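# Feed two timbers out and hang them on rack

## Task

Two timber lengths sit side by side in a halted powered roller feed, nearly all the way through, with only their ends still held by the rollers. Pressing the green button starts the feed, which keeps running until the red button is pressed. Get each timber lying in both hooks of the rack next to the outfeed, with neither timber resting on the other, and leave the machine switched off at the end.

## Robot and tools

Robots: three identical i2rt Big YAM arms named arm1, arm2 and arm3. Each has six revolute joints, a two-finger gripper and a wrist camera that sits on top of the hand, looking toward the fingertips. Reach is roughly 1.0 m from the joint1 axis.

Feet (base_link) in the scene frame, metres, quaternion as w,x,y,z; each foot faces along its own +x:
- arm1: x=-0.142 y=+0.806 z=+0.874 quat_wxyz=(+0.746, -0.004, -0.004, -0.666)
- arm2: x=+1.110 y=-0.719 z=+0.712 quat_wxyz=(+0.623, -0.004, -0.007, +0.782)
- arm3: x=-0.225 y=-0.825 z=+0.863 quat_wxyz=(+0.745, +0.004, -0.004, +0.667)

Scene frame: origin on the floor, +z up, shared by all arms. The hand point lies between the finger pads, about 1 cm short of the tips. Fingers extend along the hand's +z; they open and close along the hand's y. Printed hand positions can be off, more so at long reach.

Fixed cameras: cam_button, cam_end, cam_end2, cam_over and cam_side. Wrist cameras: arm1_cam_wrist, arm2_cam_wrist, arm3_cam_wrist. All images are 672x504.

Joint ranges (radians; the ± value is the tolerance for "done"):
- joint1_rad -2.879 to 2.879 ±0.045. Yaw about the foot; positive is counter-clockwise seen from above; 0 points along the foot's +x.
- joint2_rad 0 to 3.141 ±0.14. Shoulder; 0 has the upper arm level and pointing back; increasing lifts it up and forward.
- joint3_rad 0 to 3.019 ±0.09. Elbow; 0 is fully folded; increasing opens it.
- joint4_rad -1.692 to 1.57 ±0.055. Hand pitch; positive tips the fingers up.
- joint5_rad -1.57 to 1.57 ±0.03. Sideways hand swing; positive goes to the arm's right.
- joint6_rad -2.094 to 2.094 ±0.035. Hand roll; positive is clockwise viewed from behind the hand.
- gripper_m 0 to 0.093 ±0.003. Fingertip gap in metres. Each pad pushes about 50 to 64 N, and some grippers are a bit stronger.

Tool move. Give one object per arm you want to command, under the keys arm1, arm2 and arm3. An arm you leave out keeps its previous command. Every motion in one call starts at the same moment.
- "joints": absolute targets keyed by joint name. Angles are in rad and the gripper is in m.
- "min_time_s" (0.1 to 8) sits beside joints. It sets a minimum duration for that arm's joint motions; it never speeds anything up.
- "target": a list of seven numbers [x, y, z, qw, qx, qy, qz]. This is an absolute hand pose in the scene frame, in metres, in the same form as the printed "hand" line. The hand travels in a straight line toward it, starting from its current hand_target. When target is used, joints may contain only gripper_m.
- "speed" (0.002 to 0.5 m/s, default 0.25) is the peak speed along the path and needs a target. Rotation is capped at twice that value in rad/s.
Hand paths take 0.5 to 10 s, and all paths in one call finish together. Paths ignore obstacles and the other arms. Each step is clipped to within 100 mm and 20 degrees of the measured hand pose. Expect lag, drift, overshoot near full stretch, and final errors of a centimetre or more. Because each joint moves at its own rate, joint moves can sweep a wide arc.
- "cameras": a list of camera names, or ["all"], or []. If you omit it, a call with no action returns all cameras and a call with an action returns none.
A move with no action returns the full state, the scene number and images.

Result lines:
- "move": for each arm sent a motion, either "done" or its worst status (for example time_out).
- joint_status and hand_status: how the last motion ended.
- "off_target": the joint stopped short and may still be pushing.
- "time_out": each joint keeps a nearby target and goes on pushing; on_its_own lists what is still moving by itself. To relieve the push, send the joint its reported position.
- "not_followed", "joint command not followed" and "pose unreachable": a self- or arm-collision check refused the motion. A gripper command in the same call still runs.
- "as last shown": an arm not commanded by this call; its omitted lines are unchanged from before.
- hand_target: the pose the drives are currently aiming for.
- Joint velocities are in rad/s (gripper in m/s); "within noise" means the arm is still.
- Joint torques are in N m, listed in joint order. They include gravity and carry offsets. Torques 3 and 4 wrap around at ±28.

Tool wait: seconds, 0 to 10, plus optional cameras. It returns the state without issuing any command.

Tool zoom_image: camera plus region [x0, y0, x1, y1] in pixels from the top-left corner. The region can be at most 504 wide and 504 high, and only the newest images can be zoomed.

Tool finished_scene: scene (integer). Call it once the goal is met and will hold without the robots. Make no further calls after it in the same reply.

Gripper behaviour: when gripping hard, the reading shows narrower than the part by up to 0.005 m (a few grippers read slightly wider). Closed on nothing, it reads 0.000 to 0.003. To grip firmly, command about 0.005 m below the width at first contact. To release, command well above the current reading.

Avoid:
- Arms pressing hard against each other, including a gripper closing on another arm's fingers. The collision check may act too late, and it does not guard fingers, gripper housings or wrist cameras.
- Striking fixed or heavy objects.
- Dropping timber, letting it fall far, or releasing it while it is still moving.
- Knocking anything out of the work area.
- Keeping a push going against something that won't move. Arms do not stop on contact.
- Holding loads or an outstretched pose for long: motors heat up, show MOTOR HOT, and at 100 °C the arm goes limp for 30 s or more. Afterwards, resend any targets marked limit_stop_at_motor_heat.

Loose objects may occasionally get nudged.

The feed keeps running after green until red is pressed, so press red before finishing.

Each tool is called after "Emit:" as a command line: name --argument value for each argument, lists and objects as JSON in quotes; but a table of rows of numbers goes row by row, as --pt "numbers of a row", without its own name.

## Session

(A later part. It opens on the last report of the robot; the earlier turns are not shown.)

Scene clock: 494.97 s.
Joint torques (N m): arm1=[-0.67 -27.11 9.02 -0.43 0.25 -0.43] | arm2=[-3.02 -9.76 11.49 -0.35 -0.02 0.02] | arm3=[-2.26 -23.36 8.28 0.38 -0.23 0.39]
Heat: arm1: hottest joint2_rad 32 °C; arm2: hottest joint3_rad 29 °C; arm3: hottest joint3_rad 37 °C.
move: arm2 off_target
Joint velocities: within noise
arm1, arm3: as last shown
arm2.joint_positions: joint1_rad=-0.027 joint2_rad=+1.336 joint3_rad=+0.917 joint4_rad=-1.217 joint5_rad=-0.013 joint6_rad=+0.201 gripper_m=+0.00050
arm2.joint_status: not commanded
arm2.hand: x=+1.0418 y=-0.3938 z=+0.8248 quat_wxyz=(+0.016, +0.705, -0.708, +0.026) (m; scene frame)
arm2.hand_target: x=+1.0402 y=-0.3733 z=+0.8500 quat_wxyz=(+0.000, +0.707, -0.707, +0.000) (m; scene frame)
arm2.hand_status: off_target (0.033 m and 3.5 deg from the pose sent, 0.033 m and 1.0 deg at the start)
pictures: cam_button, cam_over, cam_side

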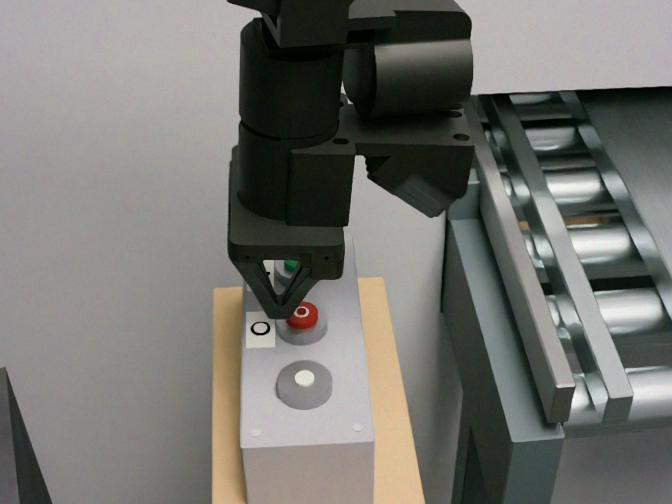

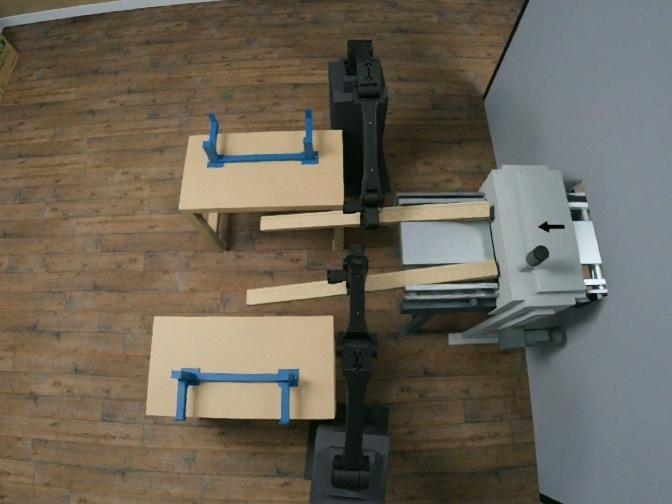

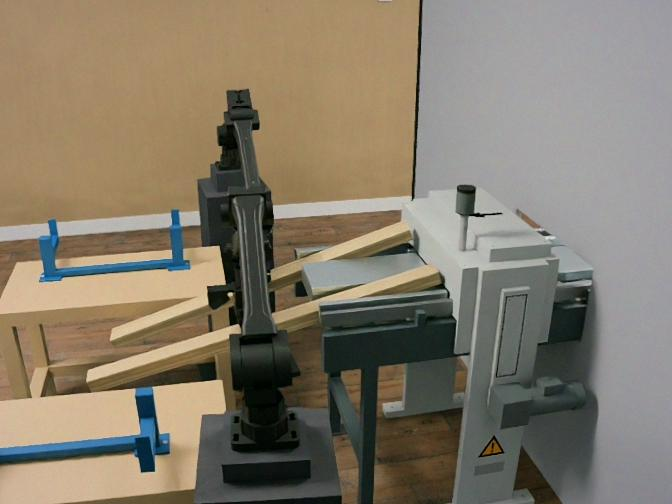

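Emit:
move --arm1 '{"target":[-0.22,0.123,0.80,0,1,0,0],"speed":0.12}' --arm3 '{"target":[-0.29,-0.129,0.80,0,1,0,0],"speed":0.12}' --arm2 '{"target":[1.04,-0.40,0.92,0,0.7071,-0.7071,0],"speed":0.15}' --cameras '["arm1_cam_wrist","arm3_cam_wrist","cam_over","cam_side","cam_end"]'

Scene clock: 521.20 s.
Joint torques (N m): arm1=[-0.73 -29.63 11.56 -0.98 0.01 -0.06] | arm2=[-2.08 -8.06 12.05 -0.34 -0.06 0.14] | arm3=[-0.91 -26.81 9.77 -1.03 -0.04 0.73]
Heat: arm1: hottest joint2_rad 37 °C; arm2: hottest joint3_rad 34 °C; arm3: hottest joint3_rad 35 °C.
move: arm1 off_target; arm2 off_target; arm3 off_target
Joint velocities: within noise
arm1.joint_positions: joint1_rad=-0.222 joint2_rad=+2.493 joint3_rad=+1.886 joint4_rad=-1.091 joint5_rad=+0.004 joint6_rad=+1.465 gripper_m=+0.06177
arm1.joint_status: not commanded
arm1.hand: x=-0.2129 y=+0.1618 z=+0.7226 quat_wxyz=(+0.058, -0.998, +0.001, -0.006) (m; scene frame)
arm1.hand_target: x=-0.2196 y=+0.1266 z=+0.7985 quat_wxyz=(+0.000, -1.000, +0.000, +0.000) (m; scene frame)
arm1.hand_status: off_target (0.087 m and 6.6 deg from the pose sent, 0.161 m and 4.1 deg at the start)
arm2.joint_positions: joint1_rad=-0.027 joint2_rad=+1.210 joint3_rad=+1.001 joint4_rad=-1.422 joint5_rad=-0.013 joint6_rad=+0.201 gripper_m=+0.00050
arm2.joint_status: not commanded
arm2.hand: x=+1.0452 y=-0.4159 z=+0.8952 quat_wxyz=(+0.015, +0.705, -0.708, +0.024) (m; scene frame)
arm2.hand_target: x=+1.0403 y=-0.4012 z=+0.9197 quat_wxyz=(+0.000, +0.707, -0.707, +0.000) (m; scene frame)
arm2.hand_status: off_target (0.030 m and 3.2 deg from the pose sent, 0.095 m and 3.5 deg at the start)
arm3.joint_positions: joint1_rad=+0.193 joint2_rad=+2.506 joint3_rad=+1.962 joint4_rad=-1.118 joint5_rad=-0.010 joint6_rad=-1.547 gripper_m=+0.06366
arm3.joint_status: not commanded
arm3.hand: x=-0.2814 y=-0.1545 z=+0.7272 quat_wxyz=(+0.040, +0.999, +0.029, -0.002) (m; scene frame)
arm3.hand_target: x=-0.2897 y=-0.1311 z=+0.7976 quat_wxyz=(-0.001, +1.000, +0.001, -0.002) (m; scene frame)
arm3.hand_status: off_target (0.078 m and 5.6 deg from the pose sent, 0.147 m and 3.8 deg at the start)
pictures: arm1_cam_wrist, arm3_cam_wrist, cam_end, cam_over, cam_side

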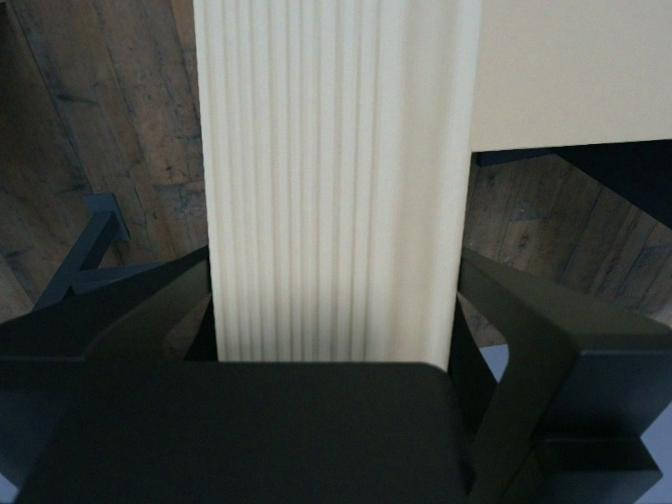

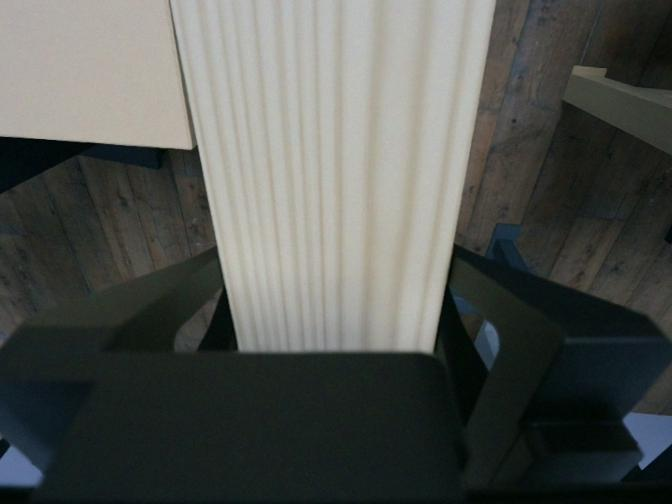

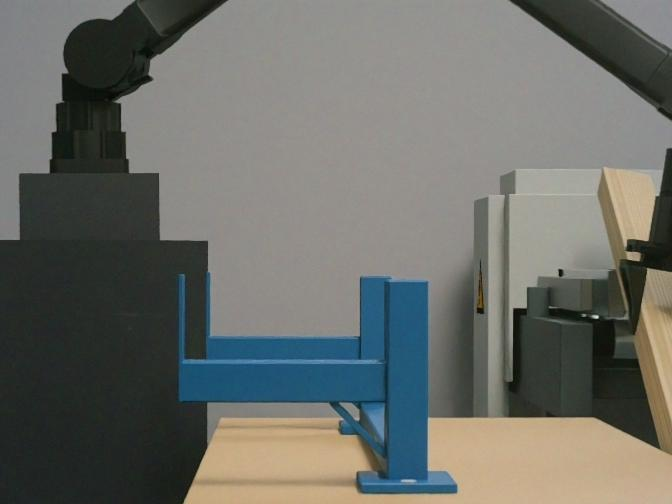

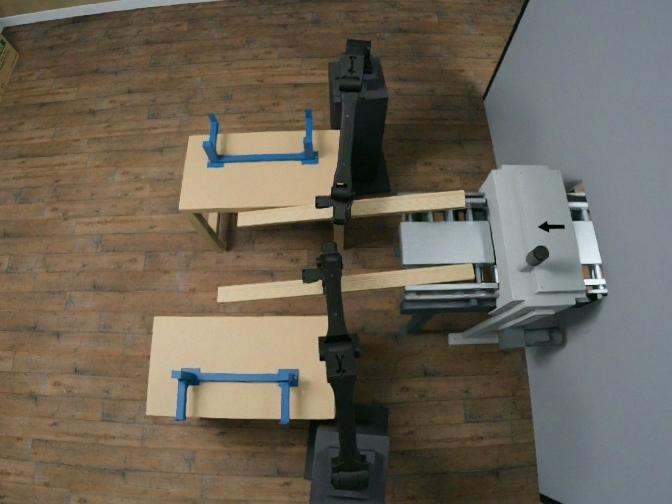

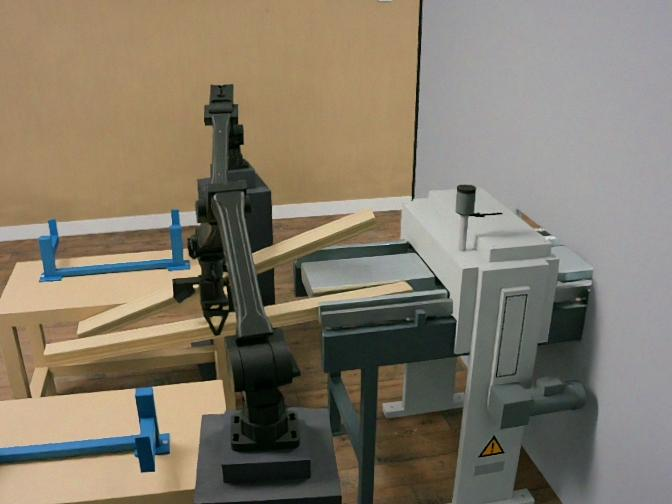

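Emit:
move --arm1 '{"target":[-0.42,0.30,0.98,0,0.993,0,-0.117],"speed":0.2}' --arm3 '{"target":[-0.50,-0.30,0.98,0,1,0,0],"speed":0.2}' --cameras '["arm1_cam_wrist","arm3_cam_wrist","cam_over","cam_side","cam_end"]'

Scene clock: 569.23 s.
Joint torques (N m): arm1=[0.67 -22.77 12.94 -0.29 0.5 -0.07] | arm2=[-2.02 -8 12.07 -0.35 -0.06 0.14] | arm3=[6.01 -27.22 4.1 -3.21 -1.05 1.6]
Heat: arm1: hottest joint2_rad 39 °C; arm2: hottest joint3_rad 39 °C; arm3: hottest joint2_rad 40 °C.
move: arm1 off_target; arm3 off_target
Joint velocities: within noise
arm1.joint_positions: joint1_rad=-0.551 joint2_rad=+1.931 joint3_rad=+1.464 joint4_rad=-1.119 joint5_rad=+0.210 joint6_rad=+1.132 gripper_m=+0.06176
arm1.joint_status: not commanded
arm1.hand: x=-0.4109 y=+0.3185 z=+0.9241 quat_wxyz=(+0.045, -0.995, -0.001, +0.091) (m; scene frame)
arm1.hand_target: x=-0.4189 y=+0.3022 z=+0.9793 quat_wxyz=(+0.000, -0.993, +0.000, +0.117) (m; scene frame)
arm1.hand_status: off_target (0.060 m and 6.0 deg from the pose sent, 0.358 m and 15.6 deg at the start; pose on its path clipped on 44 of 79 steps)
arm2: as last shown
arm3.joint_positions: joint1_rad=+0.231 joint2_rad=+2.308 joint3_rad=+1.774 joint4_rad=-1.001 joint5_rad=+0.026 joint6_rad=-1.516 gripper_m=+0.06366
arm3.joint_status: not commanded
arm3.hand: x=-0.2994 y=-0.1639 z=+0.7936 quat_wxyz=(-0.025, +0.999, +0.033, +0.012) (m; scene frame)
arm3.hand_target: x=-0.3589 y=-0.2032 z=+0.8456 quat_wxyz=(-0.001, +1.000, +0.004, +0.002) (m; scene frame)
arm3.hand_status: off_target (0.306 m and 4.9 deg from the pose sent, 0.364 m and 5.6 deg at the start; pose on its path clipped on 71 of 79 steps)
pictures: arm1_cam_wrist, arm3_cam_wrist, cam_end, cam_over, cam_side

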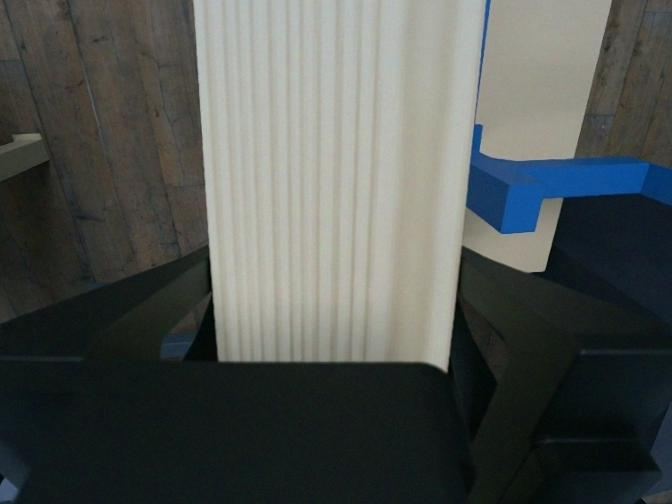

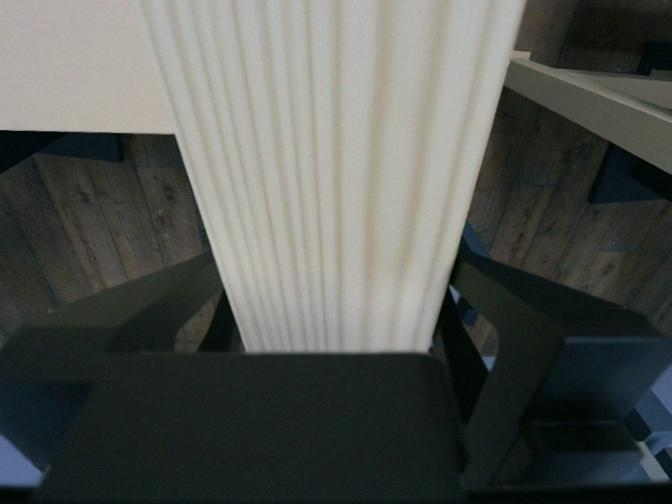

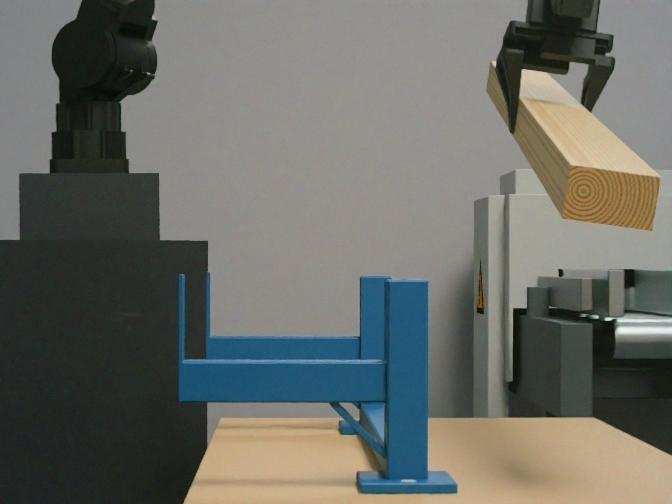

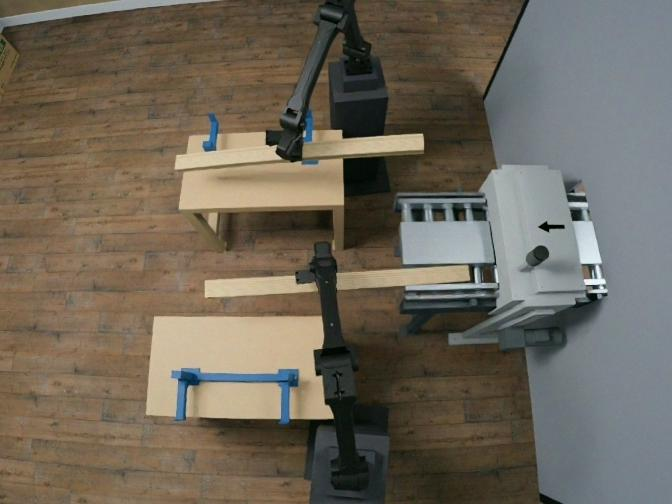

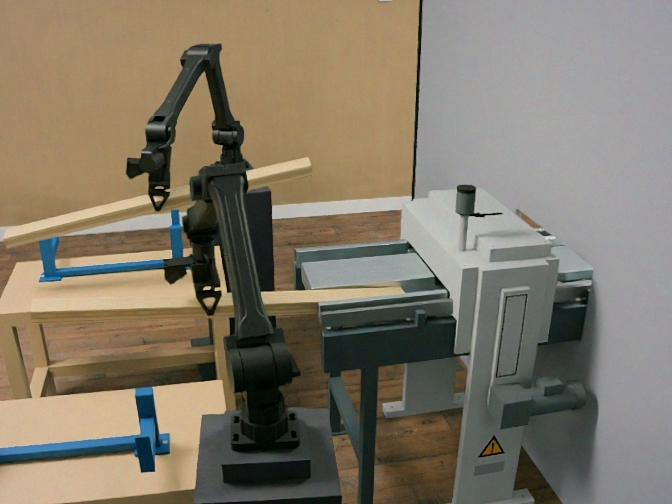

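Emit:
move --arm3 '{"target":[-0.34,-0.125,0.93,0,1,0,0],"speed":0.12}' --arm1 '{"target":[-0.57,0.40,1.0,0,0.993,0,-0.117],"speed":0.12}'

Emit:
move --arm3 '{"target":[-0.45,-0.20,1.0,0,1,0,0],"speed":0.12}' --arm1 '{"target":[-0.57,0.55,1.0,0,0.993,0,-0.117],"speed":0.12}' --cameras '["arm1_cam_wrist","arm3_cam_wrist","cam_over","cam_side","cam_end","cam_end2"]'

Scene clock: 581.37 s.
Joint torques (N m): arm1=[0.5 -23 16.03 0.31 0.38 -0.04] | arm2=[-2.08 -8.06 12.05 -0.34 -0.06 0.14] | arm3=[-2.14 -24.06 15.58 -1.01 0.1 0.88]
Heat: arm1: hottest joint2_rad 39 °C; arm2: hottest joint3_rad 40 °C; arm3: hottest joint2_rad 38 °C.
move: arm1 off_target; arm3 off_target
Joint velocities: within noise
arm1.joint_positions: joint1_rad=-0.871 joint2_rad=+1.906 joint3_rad=+1.440 joint4_rad=-1.112 joint5_rad=+0.173 joint6_rad=+0.807 gripper_m=+0.06176
arm1.joint_status: not commanded
arm1.hand: x=-0.5422 y=+0.4285 z=+0.9267 quat_wxyz=(+0.056, -0.997, -0.003, +0.060) (m; scene frame)
arm1.hand_target: x=-0.5657 y=+0.4045 z=+1.0004 quat_wxyz=(+0.000, -0.993, +0.000, +0.117) (m; scene frame)
arm1.hand_status: off_target (0.083 m and 9.2 deg from the pose sent, 0.194 m and 6.0 deg at the start)
arm2: as last shown
arm3.joint_positions: joint1_rad=+0.276 joint2_rad=+2.366 joint3_rad=+2.056 joint4_rad=-1.384 joint5_rad=-0.016 joint6_rad=-1.494 gripper_m=+0.06366
arm3.joint_status: not commanded
arm3.hand: x=-0.3376 y=-0.1616 z=+0.8550 quat_wxyz=(+0.056, +0.997, +0.043, +0.000) (m; scene frame)
arm3.hand_target: x=-0.3390 y=-0.1314 z=+0.9299 quat_wxyz=(-0.003, +1.000, +0.001, -0.003) (m; scene frame)
arm3.hand_status: off_target (0.084 m and 8.2 deg from the pose sent, 0.147 m and 4.9 deg at the start)
pictures: none

Scene clock: 583.57 s.
Joint torques (N m): arm1=[0.21 -19.02 12.48 0.99 0.18 -0.06] | arm2=[-2.02 -8.06 12.05 -0.34 -0.06 0.14] | arm3=[-1.67 -26.23 11.14 -0.69 0.27 0.23]
Heat: arm1: hottest joint2_rad 39 °C; arm2: hottest joint3_rad 40 °C; arm3: hottest joint2_rad 38 °C.
move: arm1 off_target; arm3 off_target
Joint velocities: within noise
arm1.joint_positions: joint1_rad=-1.089 joint2_rad=+1.662 joint3_rad=+1.167 joint4_rad=-1.011 joint5_rad=+0.138 joint6_rad=+0.585 gripper_m=+0.06176
arm1.joint_status: not commanded
arm1.hand: x=-0.5497 y=+0.5609 z=+0.9502 quat_wxyz=(+0.034, -0.997, -0.002, +0.064) (m; scene frame)
arm1.hand_target: x=-0.5679 y=+0.5513 z=+0.9997 quat_wxyz=(+0.000, -0.993, +0.000, +0.117) (m; scene frame)
arm1.hand_status: off_target (0.055 m and 7.2 deg from the pose sent, 0.145 m and 9.2 deg at the start)
arm2: as last shown
arm3.joint_positions: joint1_rad=+0.453 joint2_rad=+2.244 joint3_rad=+2.017 joint4_rad=-1.462 joint5_rad=-0.019 joint6_rad=-1.245 gripper_m=+0.06366
arm3.joint_status: not commanded
arm3.hand: x=-0.4467 y=-0.2105 z=+0.9222 quat_wxyz=(+0.053, +0.999, +0.007, +0.011) (m; scene frame)
arm3.hand_target: x=-0.4491 y=-0.2029 z=+0.9974 quat_wxyz=(+0.000, +1.000, +0.000, -0.001) (m; scene frame)
arm3.hand_status: off_target (0.079 m and 6.2 deg from the pose sent, 0.187 m and 8.1 deg at the start; pose on its path clipped on 20 of 66 steps)
pictures: arm1_cam_wrist, arm3_cam_wrist, cam_end, cam_end2, cam_over, cam_side

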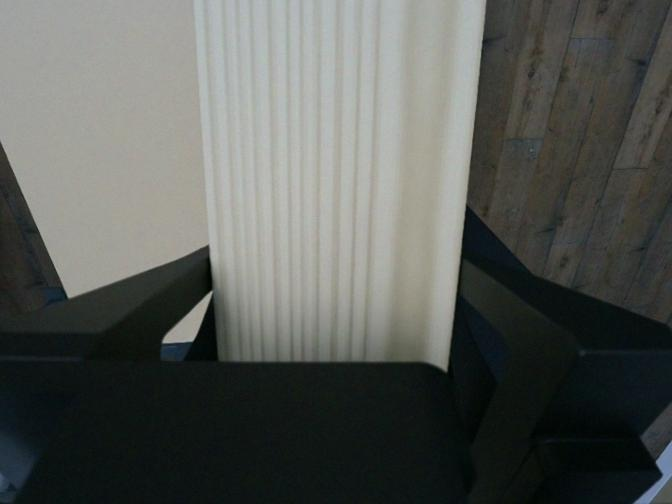

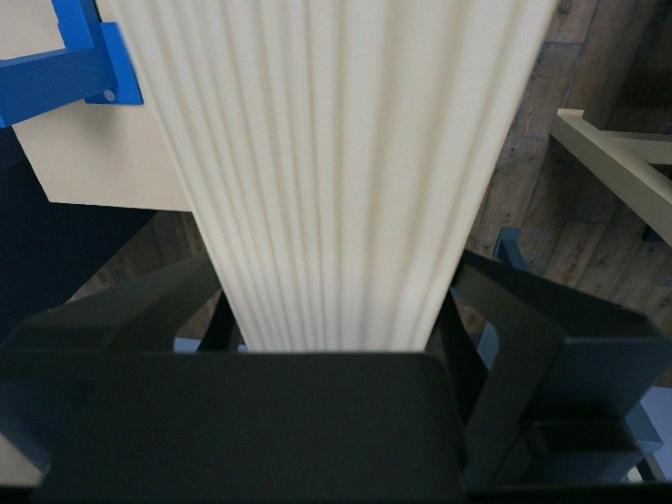

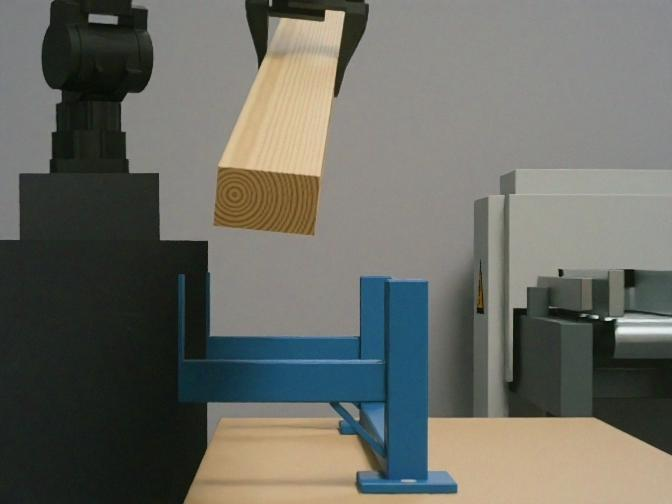

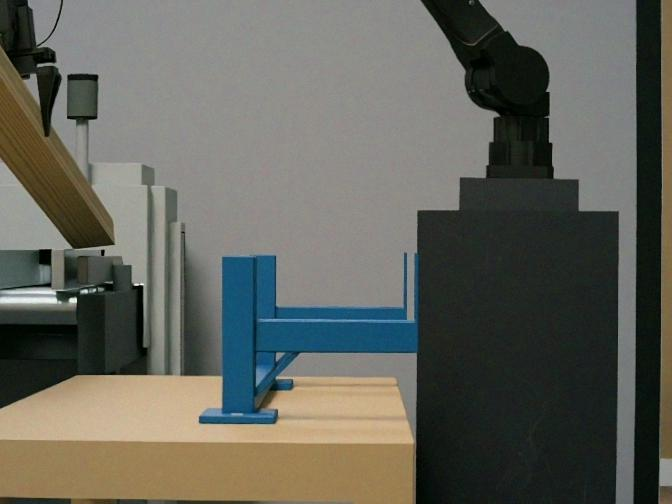

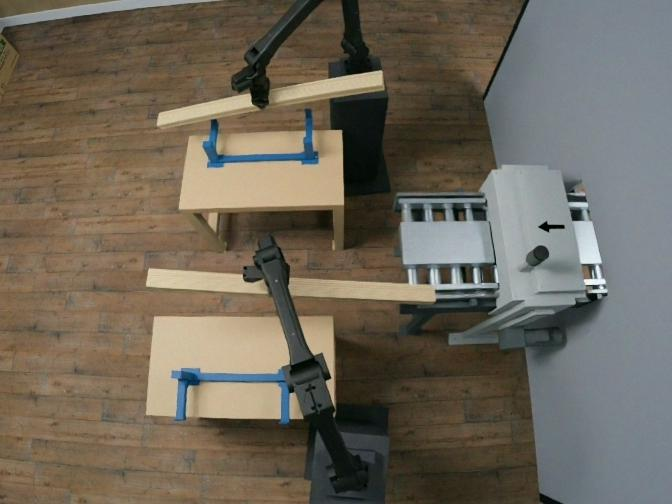

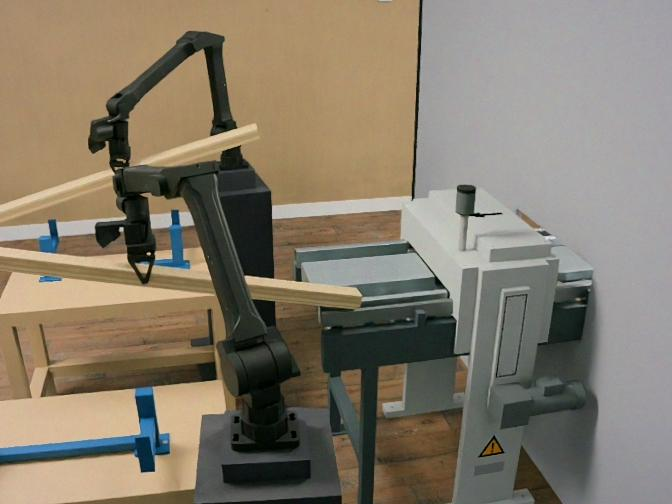

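Emit:
move --arm3 '{"target":[-0.64,-0.38,1.0,0,0.99,0,0.14],"speed":0.15}' --arm1 '{"target":[-0.575,0.555,0.88,0,0.976,0,-0.216],"speed":0.12}'

Emit:
move --arm3 '{"target":[-0.66,-0.59,0.96,0,0.99,0,0.14],"speed":0.15}' --cameras '["arm1_cam_wrist","arm3_cam_wrist","cam_over","cam_side","cam_end","cam_end2"]'

Scene clock: 603.97 s.
Joint torques (N m): arm1=[1.44 -15.62 10.28 1.98 0.64 -0.07] | arm2=[-2.08 -8 12.05 -0.34 -0.06 0.14] | arm3=[-2.67 -21.89 14.91 -1.73 0.62 0.19]
Heat: arm1: hottest joint2_rad 36 °C; arm2: hottest joint3_rad 41 °C; arm3: hottest joint2_rad 41 °C.
move: arm1 off_target; arm3 off_target
Joint velocities: within noise
arm1.joint_positions: joint1_rad=-1.079 joint2_rad=+1.741 joint3_rad=+0.898 joint4_rad=-0.472 joint5_rad=+0.242 joint6_rad=+0.575 gripper_m=+0.06176
arm1.joint_status: not commanded
arm1.hand: x=-0.5510 y=+0.5746 z=+0.8478 quat_wxyz=(+0.023, -0.985, +0.002, +0.171) (m; scene frame)
arm1.hand_target: x=-0.5735 y=+0.5557 z=+0.8808 quat_wxyz=(+0.000, -0.976, +0.000, +0.216) (m; scene frame)
arm1.hand_status: off_target (0.045 m and 5.9 deg from the pose sent, 0.075 m and 18.0 deg at the start)
arm2: as last shown
arm3.joint_positions: joint1_rad=+0.921 joint2_rad=+2.167 joint3_rad=+1.893 joint4_rad=-1.603 joint5_rad=+0.165 joint6_rad=-0.765 gripper_m=+0.06366
arm3.joint_status: not commanded
arm3.hand: x=-0.6279 y=-0.4019 z=+0.9359 quat_wxyz=(+0.040, +0.985, +0.014, +0.167) (m; scene frame)
arm3.hand_target: x=-0.6364 y=-0.3836 z=+0.9992 quat_wxyz=(-0.001, +0.990, +0.000, +0.139) (m; scene frame)
arm3.hand_status: off_target (0.069 m and 5.8 deg from the pose sent, 0.269 m and 16.0 deg at the start)
pictures: none

Scene clock: 606.33 s.
Joint torques (N m): arm1=[1.49 -15.56 10.25 1.94 0.63 -0.07] | arm2=[-2.08 -8.06 12.07 -0.34 -0.06 0.14] | arm3=[-2.32 -20.31 8.96 -0.99 0.38 0.16]
Heat: arm1: hottest joint2_rad 36 °C; arm2: hottest joint3_rad 41 °C; arm3: hottest joint2_rad 40 °C.
move: arm3 off_target
Joint velocities: within noise
arm1, arm2: as last shown
arm3.joint_positions: joint1_rad=+1.228 joint2_rad=+1.950 joint3_rad=+1.483 joint4_rad=-1.427 joint5_rad=+0.098 joint6_rad=-0.457 gripper_m=+0.06366
arm3.joint_status: not commanded
arm3.hand: x=-0.6555 y=-0.5964 z=+0.9159 quat_wxyz=(+0.021, +0.986, +0.009, +0.166) (m; scene frame)
arm3.hand_target: x=-0.6590 y=-0.5905 z=+0.9584 quat_wxyz=(+0.000, +0.990, +0.000, +0.140) (m; scene frame)
arm3.hand_status: off_target (0.045 m and 4.0 deg from the pose sent, 0.192 m and 5.8 deg at the start)
pictures: arm1_cam_wrist, arm3_cam_wrist, cam_end, cam_end2, cam_over, cam_side

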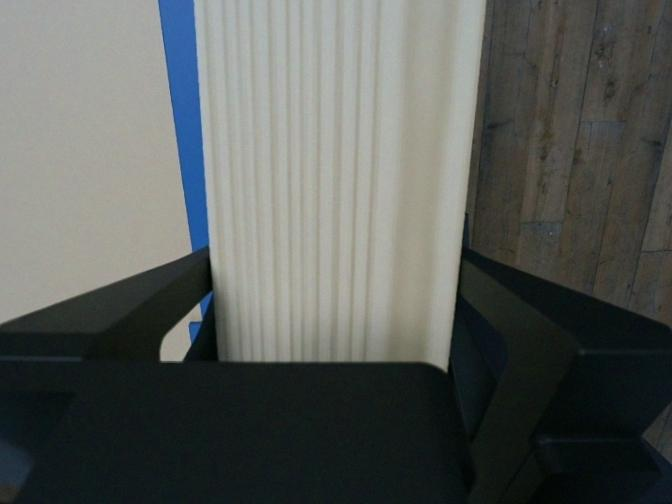

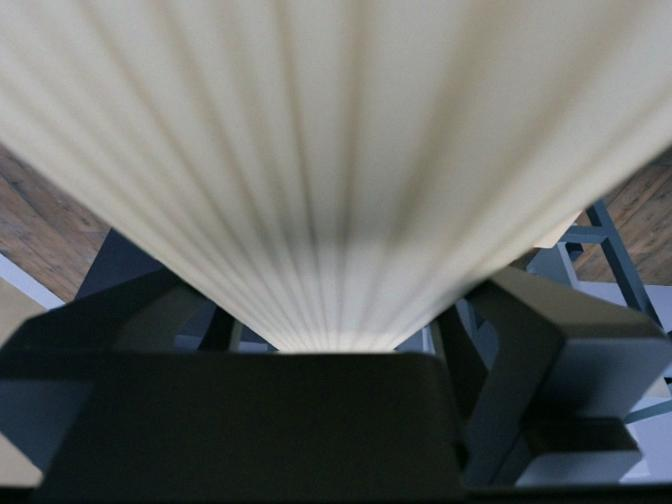

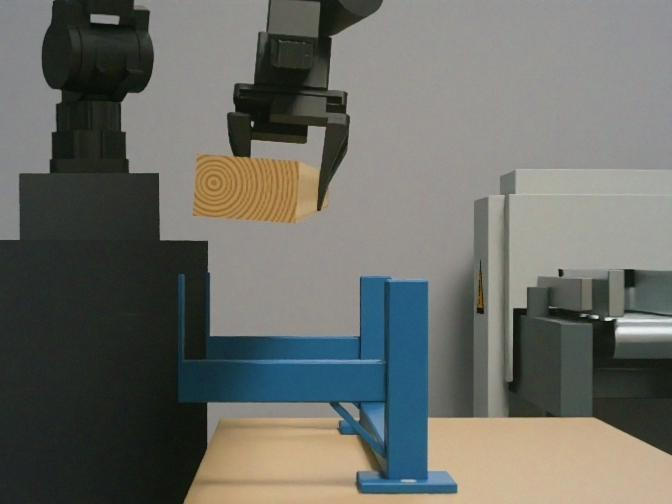

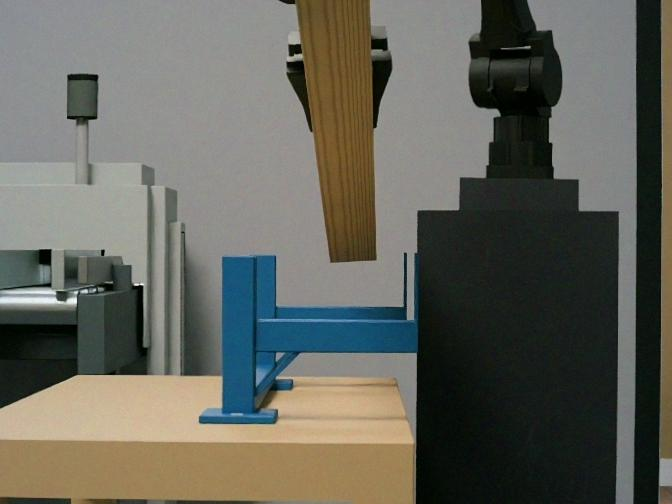

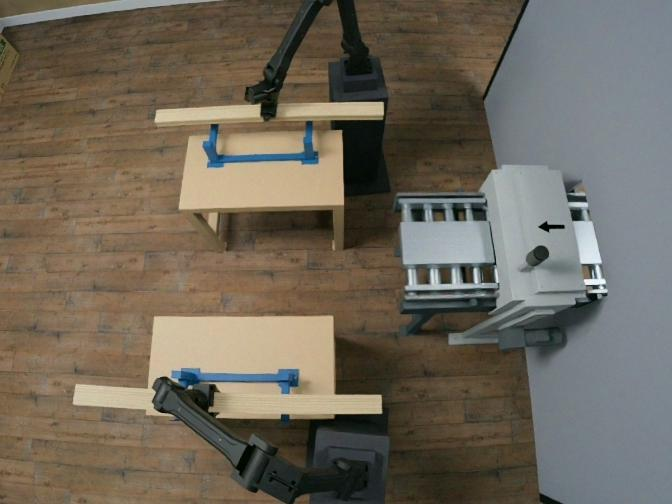

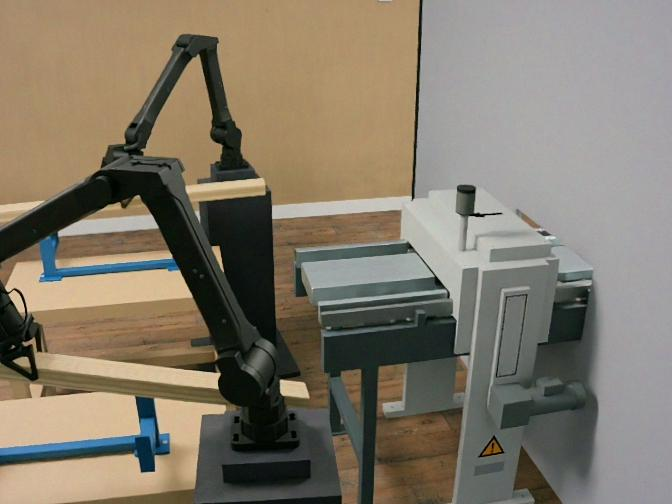

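Emit:
move --arm3 '{"target":[-0.66,-0.587,0.80,0,0.99,0,0.14],"speed":0.12}' --arm1 '{"target":[-0.575,0.553,0.765,0,0.976,0,-0.216],"speed":0.12}' --cameras '["cam_over","cam_side","cam_end","cam_end2"]'

Scene clock: 629.00 s.
Joint torques (N m): arm1=[1.79 -16.67 7.1 1.91 0.5 -0.07] | arm2=[-2.02 -8.06 12.07 -0.34 -0.06 0.14] | arm3=[-2.49 -17.26 7.09 0.06 -0.04 0.09]
Heat: arm1: hottest joint2_rad 33 °C; arm2: hottest joint3_rad 42 °C; arm3: hottest joint2_rad 40 °C.
move: arm1 off_target; arm3 off_target
Joint velocities: within noise
arm1.joint_positions: joint1_rad=-1.078 joint2_rad=+2.011 joint3_rad=+0.869 joint4_rad=-0.163 joint5_rad=+0.246 joint6_rad=+0.575 gripper_m=+0.06176
arm1.joint_status: not commanded
arm1.hand: x=-0.5502 y=+0.5739 z=+0.7385 quat_wxyz=(+0.022, -0.984, +0.002, +0.177) (m; scene frame)
arm1.hand_target: x=-0.5740 y=+0.5535 z=+0.7657 quat_wxyz=(+0.000, -0.976, +0.000, +0.216) (m; scene frame)
arm1.hand_status: off_target (0.042 m and 5.3 deg from the pose sent, 0.089 m and 5.9 deg at the start)
arm2: as last shown
arm3.joint_positions: joint1_rad=+1.228 joint2_rad=+2.122 joint3_rad=+1.363 joint4_rad=-1.110 joint5_rad=+0.111 joint6_rad=-0.450 gripper_m=+0.06366
arm3.joint_status: not commanded
arm3.hand: x=-0.6502 y=-0.5948 z=+0.7842 quat_wxyz=(+0.009, +0.987, +0.006, +0.157) (m; scene frame)
arm3.hand_target: x=-0.6597 y=-0.5871 z=+0.8001 quat_wxyz=(+0.000, +0.990, +0.000, +0.140) (m; scene frame)
arm3.hand_status: off_target (0.020 m and 2.3 deg from the pose sent, 0.116 m and 4.0 deg at the start)
pictures: cam_end, cam_end2, cam_over, cam_side

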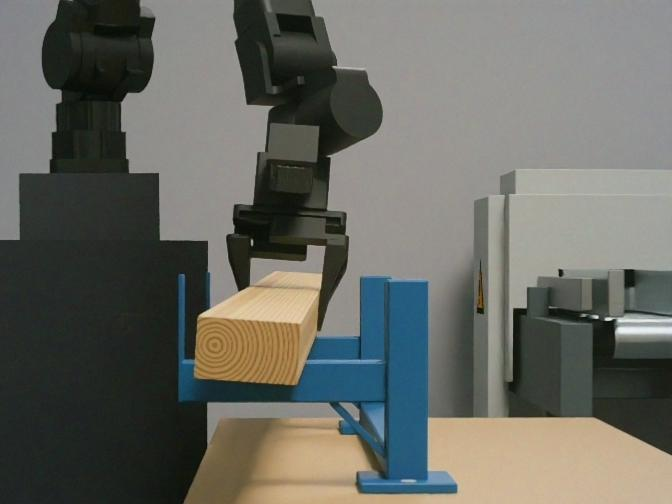

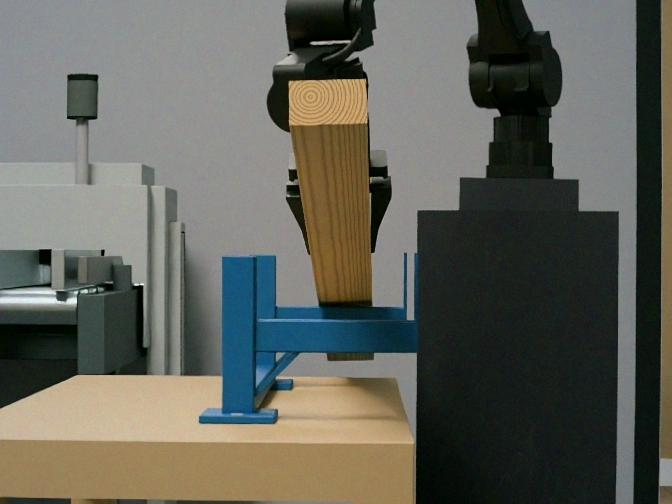

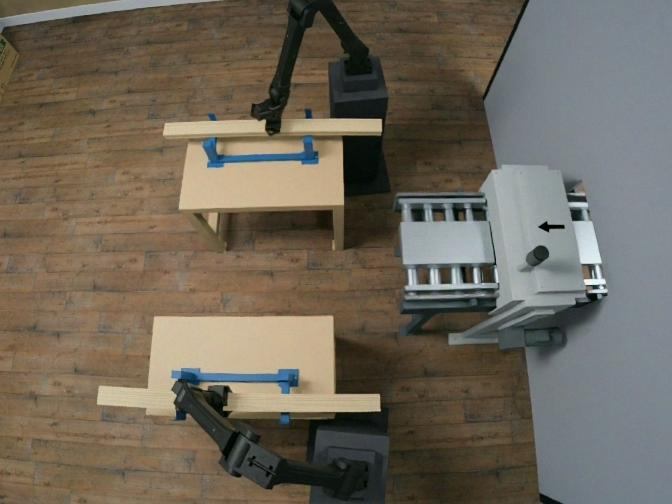

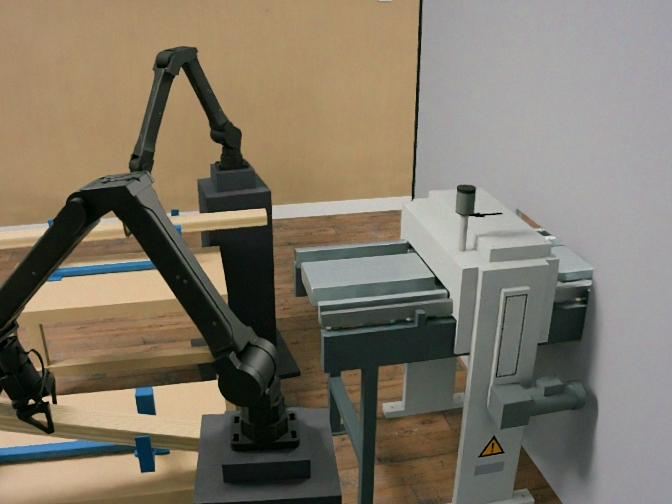

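Emit:
move --arm3 '{"target":[-0.66,-0.589,0.735,0,0.993,0,0.12],"speed":0.08}' --arm1 '{"target":[-0.575,0.553,0.735,0,0.985,0,-0.174],"speed":0.08}' --cameras '["cam_over","cam_side","cam_end","cam_end2"]'

Scene clock: 636.80 s.
Joint torques (N m): arm1=[-0.26 -13.68 9.06 0.55 -0.12 -0.13] | arm2=[-2.08 -8.06 12.05 -0.34 -0.06 0.14] | arm3=[-2.49 -16.38 5.6 0.54 -0.26 -0.08]
Heat: arm1: hottest joint2_rad 33 °C; arm2: hottest joint3_rad 42 °C; arm3: hottest joint2_rad 38 °C.
move: arm1 off_target; arm3 done
Joint velocities: within noise
arm1.joint_positions: joint1_rad=-1.080 joint2_rad=+2.047 joint3_rad=+0.901 joint4_rad=-0.176 joint5_rad=+0.211 joint6_rad=+0.580 gripper_m=+0.06176
arm1.joint_status: not commanded
arm1.hand: x=-0.5521 y=+0.5661 z=+0.7272 quat_wxyz=(+0.012, -0.987, +0.002, +0.160) (m; scene frame)
arm1.hand_target: x=-0.5742 y=+0.5535 z=+0.7359 quat_wxyz=(+0.000, -0.985, +0.000, +0.174) (m; scene frame)
arm1.hand_status: off_target (0.028 m and 2.1 deg from the pose sent, 0.033 m and 2.5 deg at the start)
arm2: as last shown
arm3.joint_positions: joint1_rad=+1.228 joint2_rad=+2.204 joint3_rad=+1.336 joint4_rad=-0.947 joint5_rad=+0.101 joint6_rad=-0.439 gripper_m=+0.06366
arm3.joint_status: not commanded
arm3.hand: x=-0.6555 y=-0.5936 z=+0.7297 quat_wxyz=(+0.001, +0.991, -0.002, +0.131) (m; scene frame)
arm3.hand_target: x=-0.6599 y=-0.5889 z=+0.7350 quat_wxyz=(+0.000, +0.993, +0.000, +0.120) (m; scene frame)
arm3.hand_status: done (0.008 m and 1.3 deg from the pose sent, 0.050 m and 4.5 deg at the start)
pictures: cam_end, cam_end2, cam_over, cam_side

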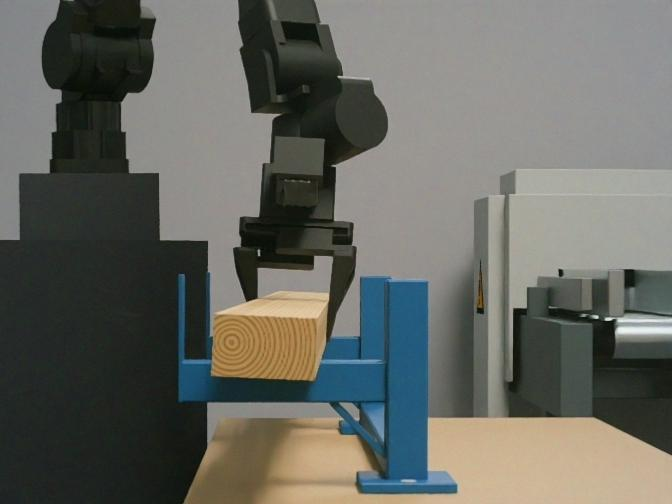

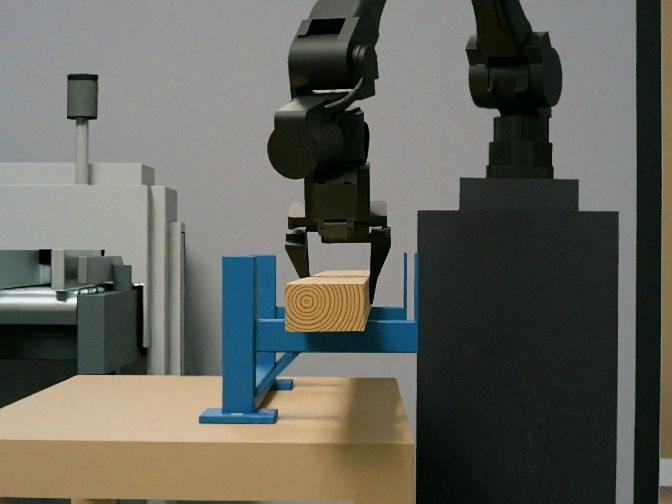

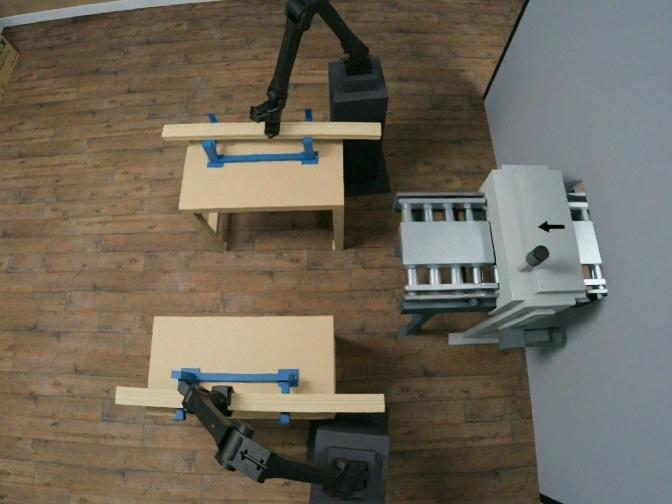

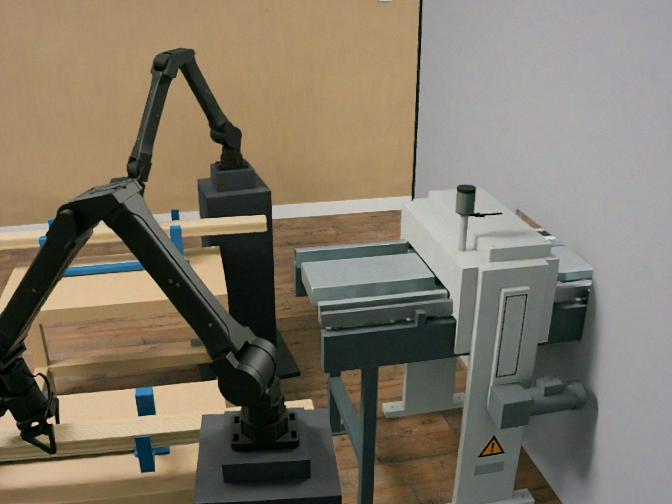

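Emit:
move --arm3 '{"target":[-0.66,-0.589,0.72,0,0.993,0,0.12],"speed":0.06}' --arm1 '{"target":[-0.575,0.553,0.72,0,0.988,0,-0.156],"speed":0.06}'

Emit:
move --arm1 '{"joints":{"gripper_m":0.075}}' --arm3 '{"joints":{"gripper_m":0.075}}' --cameras '["cam_over","cam_side","cam_end","cam_end2"]'

Scene clock: 644.50 s.
Joint torques (N m): arm1=[-0.21 -11.05 10.18 0.99 -0.15 -0.13] | arm2=[-2.08 -8.06 12.07 -0.34 -0.06 0.14] | arm3=[-2.49 -14.21 5.75 1.21 -0.26 -0.08]
Heat: arm1: hottest joint2_rad 33 °C; arm2: hottest joint3_rad 42 °C; arm3: hottest joint2_rad 36 °C.
move: arm1 off_target; arm3 done
Joint velocities: within noise
arm1.joint_positions: joint1_rad=-1.087 joint2_rad=+2.051 joint3_rad=+0.914 joint4_rad=-0.202 joint5_rad=+0.190 joint6_rad=+0.580 gripper_m=+0.06176
arm1.joint_status: not commanded
arm1.hand: x=-0.5521 y=+0.5660 z=+0.7261 quat_wxyz=(+0.009, -0.989, +0.003, +0.147) (m; scene frame)
arm1.hand_target: x=-0.5738 y=+0.5538 z=+0.7211 quat_wxyz=(+0.000, -0.988, +0.000, +0.156) (m; scene frame)
arm1.hand_status: off_target (0.027 m and 1.5 deg from the pose sent, 0.027 m and 1.5 deg at the start)
arm2.joint_positions: joint1_rad=-0.027 joint2_rad=+1.210 joint3_rad=+1.001 joint4_rad=-1.422 joint5_rad=-0.013 joint6_rad=+0.201 gripper_m=+0.00050
arm2.joint_status: not commanded
arm2.hand: x=+1.0452 y=-0.4159 z=+0.8952 quat_wxyz=(+0.015, +0.705, -0.708, +0.024) (m; scene frame)
arm2.hand_target: x=+1.0403 y=-0.4012 z=+0.9197 quat_wxyz=(+0.000, +0.707, -0.707, +0.000) (m; scene frame)
arm2.hand_status: not commanded
arm3.joint_positions: joint1_rad=+1.228 joint2_rad=+2.204 joint3_rad=+1.336 joint4_rad=-0.939 joint5_rad=+0.101 joint6_rad=-0.439 gripper_m=+0.06366
arm3.joint_status: not commanded
arm3.hand: x=-0.6572 y=-0.5928 z=+0.7290 quat_wxyz=(-0.001, +0.992, -0.002, +0.128) (m; scene frame)
arm3.hand_target: x=-0.6599 y=-0.5889 z=+0.7203 quat_wxyz=(+0.000, +0.993, +0.000, +0.120) (m; scene frame)
arm3.hand_status: done (0.010 m and 1.0 deg from the pose sent, 0.012 m and 1.3 deg at the start)
pictures: none

Scene clock: 645.13 s.
Joint torques (N m): arm1=[0.09 -13.33 7.6 1.03 -0.08 -0.09] | arm2=[-2.08 -8.06 12.05 -0.34 -0.06 0.14] | arm3=[-2.55 -14.33 5.83 0.61 -0.18 -0.07]
Heat: arm1: hottest joint2_rad 33 °C; arm2: hottest joint3_rad 42 °C; arm3: hottest joint2_rad 36 °C.
move: arm1 done; arm3 done
Joint velocities: within noise
arm1.joint_positions: joint1_rad=-1.090 joint2_rad=+2.077 joint3_rad=+0.942 joint4_rad=-0.202 joint5_rad=+0.189 joint6_rad=+0.575 gripper_m=+0.07492
arm1.joint_status: all done
arm1.hand: x=-0.5603 y=+0.5616 z=+0.7204 quat_wxyz=(+0.008, -0.989, +0.002, +0.148) (m; scene frame)
arm1.hand_target: x=-0.5739 y=+0.5538 z=+0.7212 quat_wxyz=(+0.000, -0.988, +0.000, +0.156) (m; scene frame)
arm1.hand_status: not commanded
arm2: as last shown
arm3.joint_positions: joint1_rad=+1.228 joint2_rad=+2.204 joint3_rad=+1.336 joint4_rad=-0.920 joint5_rad=+0.098 joint6_rad=-0.441 gripper_m=+0.07494
arm3.joint_status: all done
arm3.hand: x=-0.6612 y=-0.5913 z=+0.7279 quat_wxyz=(-0.003, +0.993, -0.002, +0.119) (m; scene frame)
arm3.hand_target: x=-0.6599 y=-0.5890 z=+0.7203 quat_wxyz=(+0.000, +0.993, +0.000, +0.120) (m; scene frame)
arm3.hand_status: not commanded
pictures: cam_end, cam_end2, cam_over, cam_side

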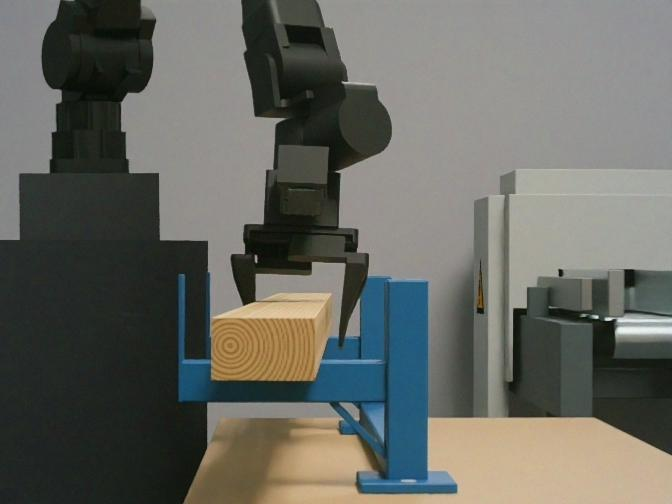

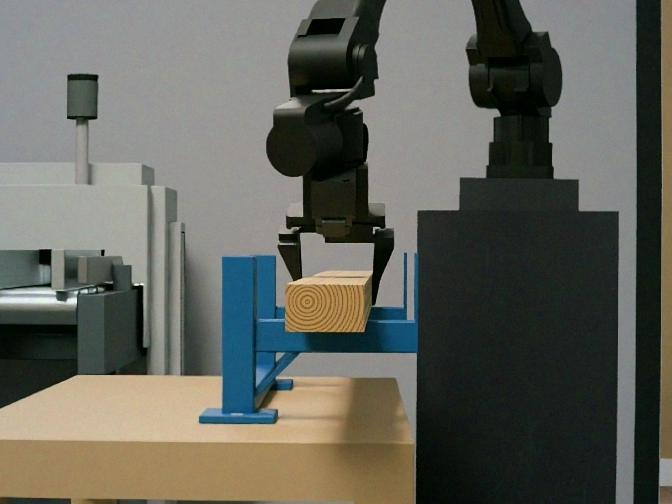

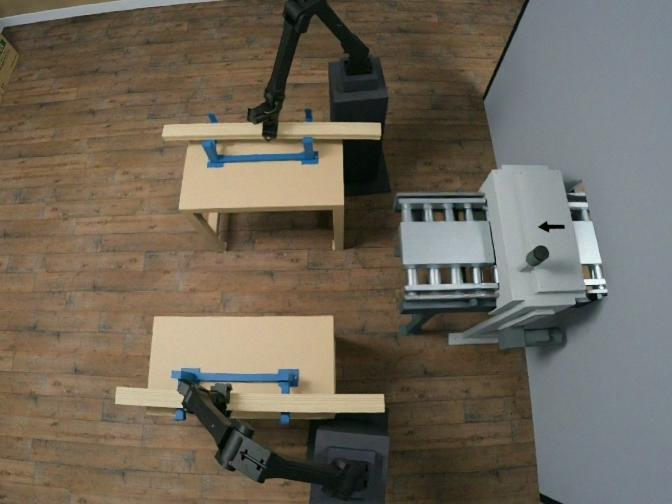

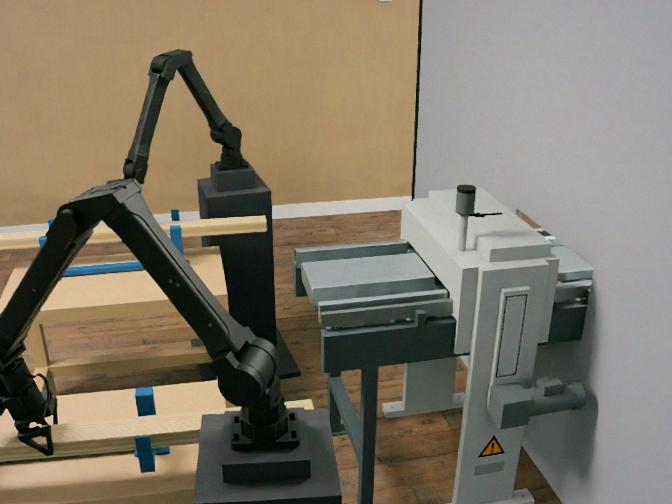

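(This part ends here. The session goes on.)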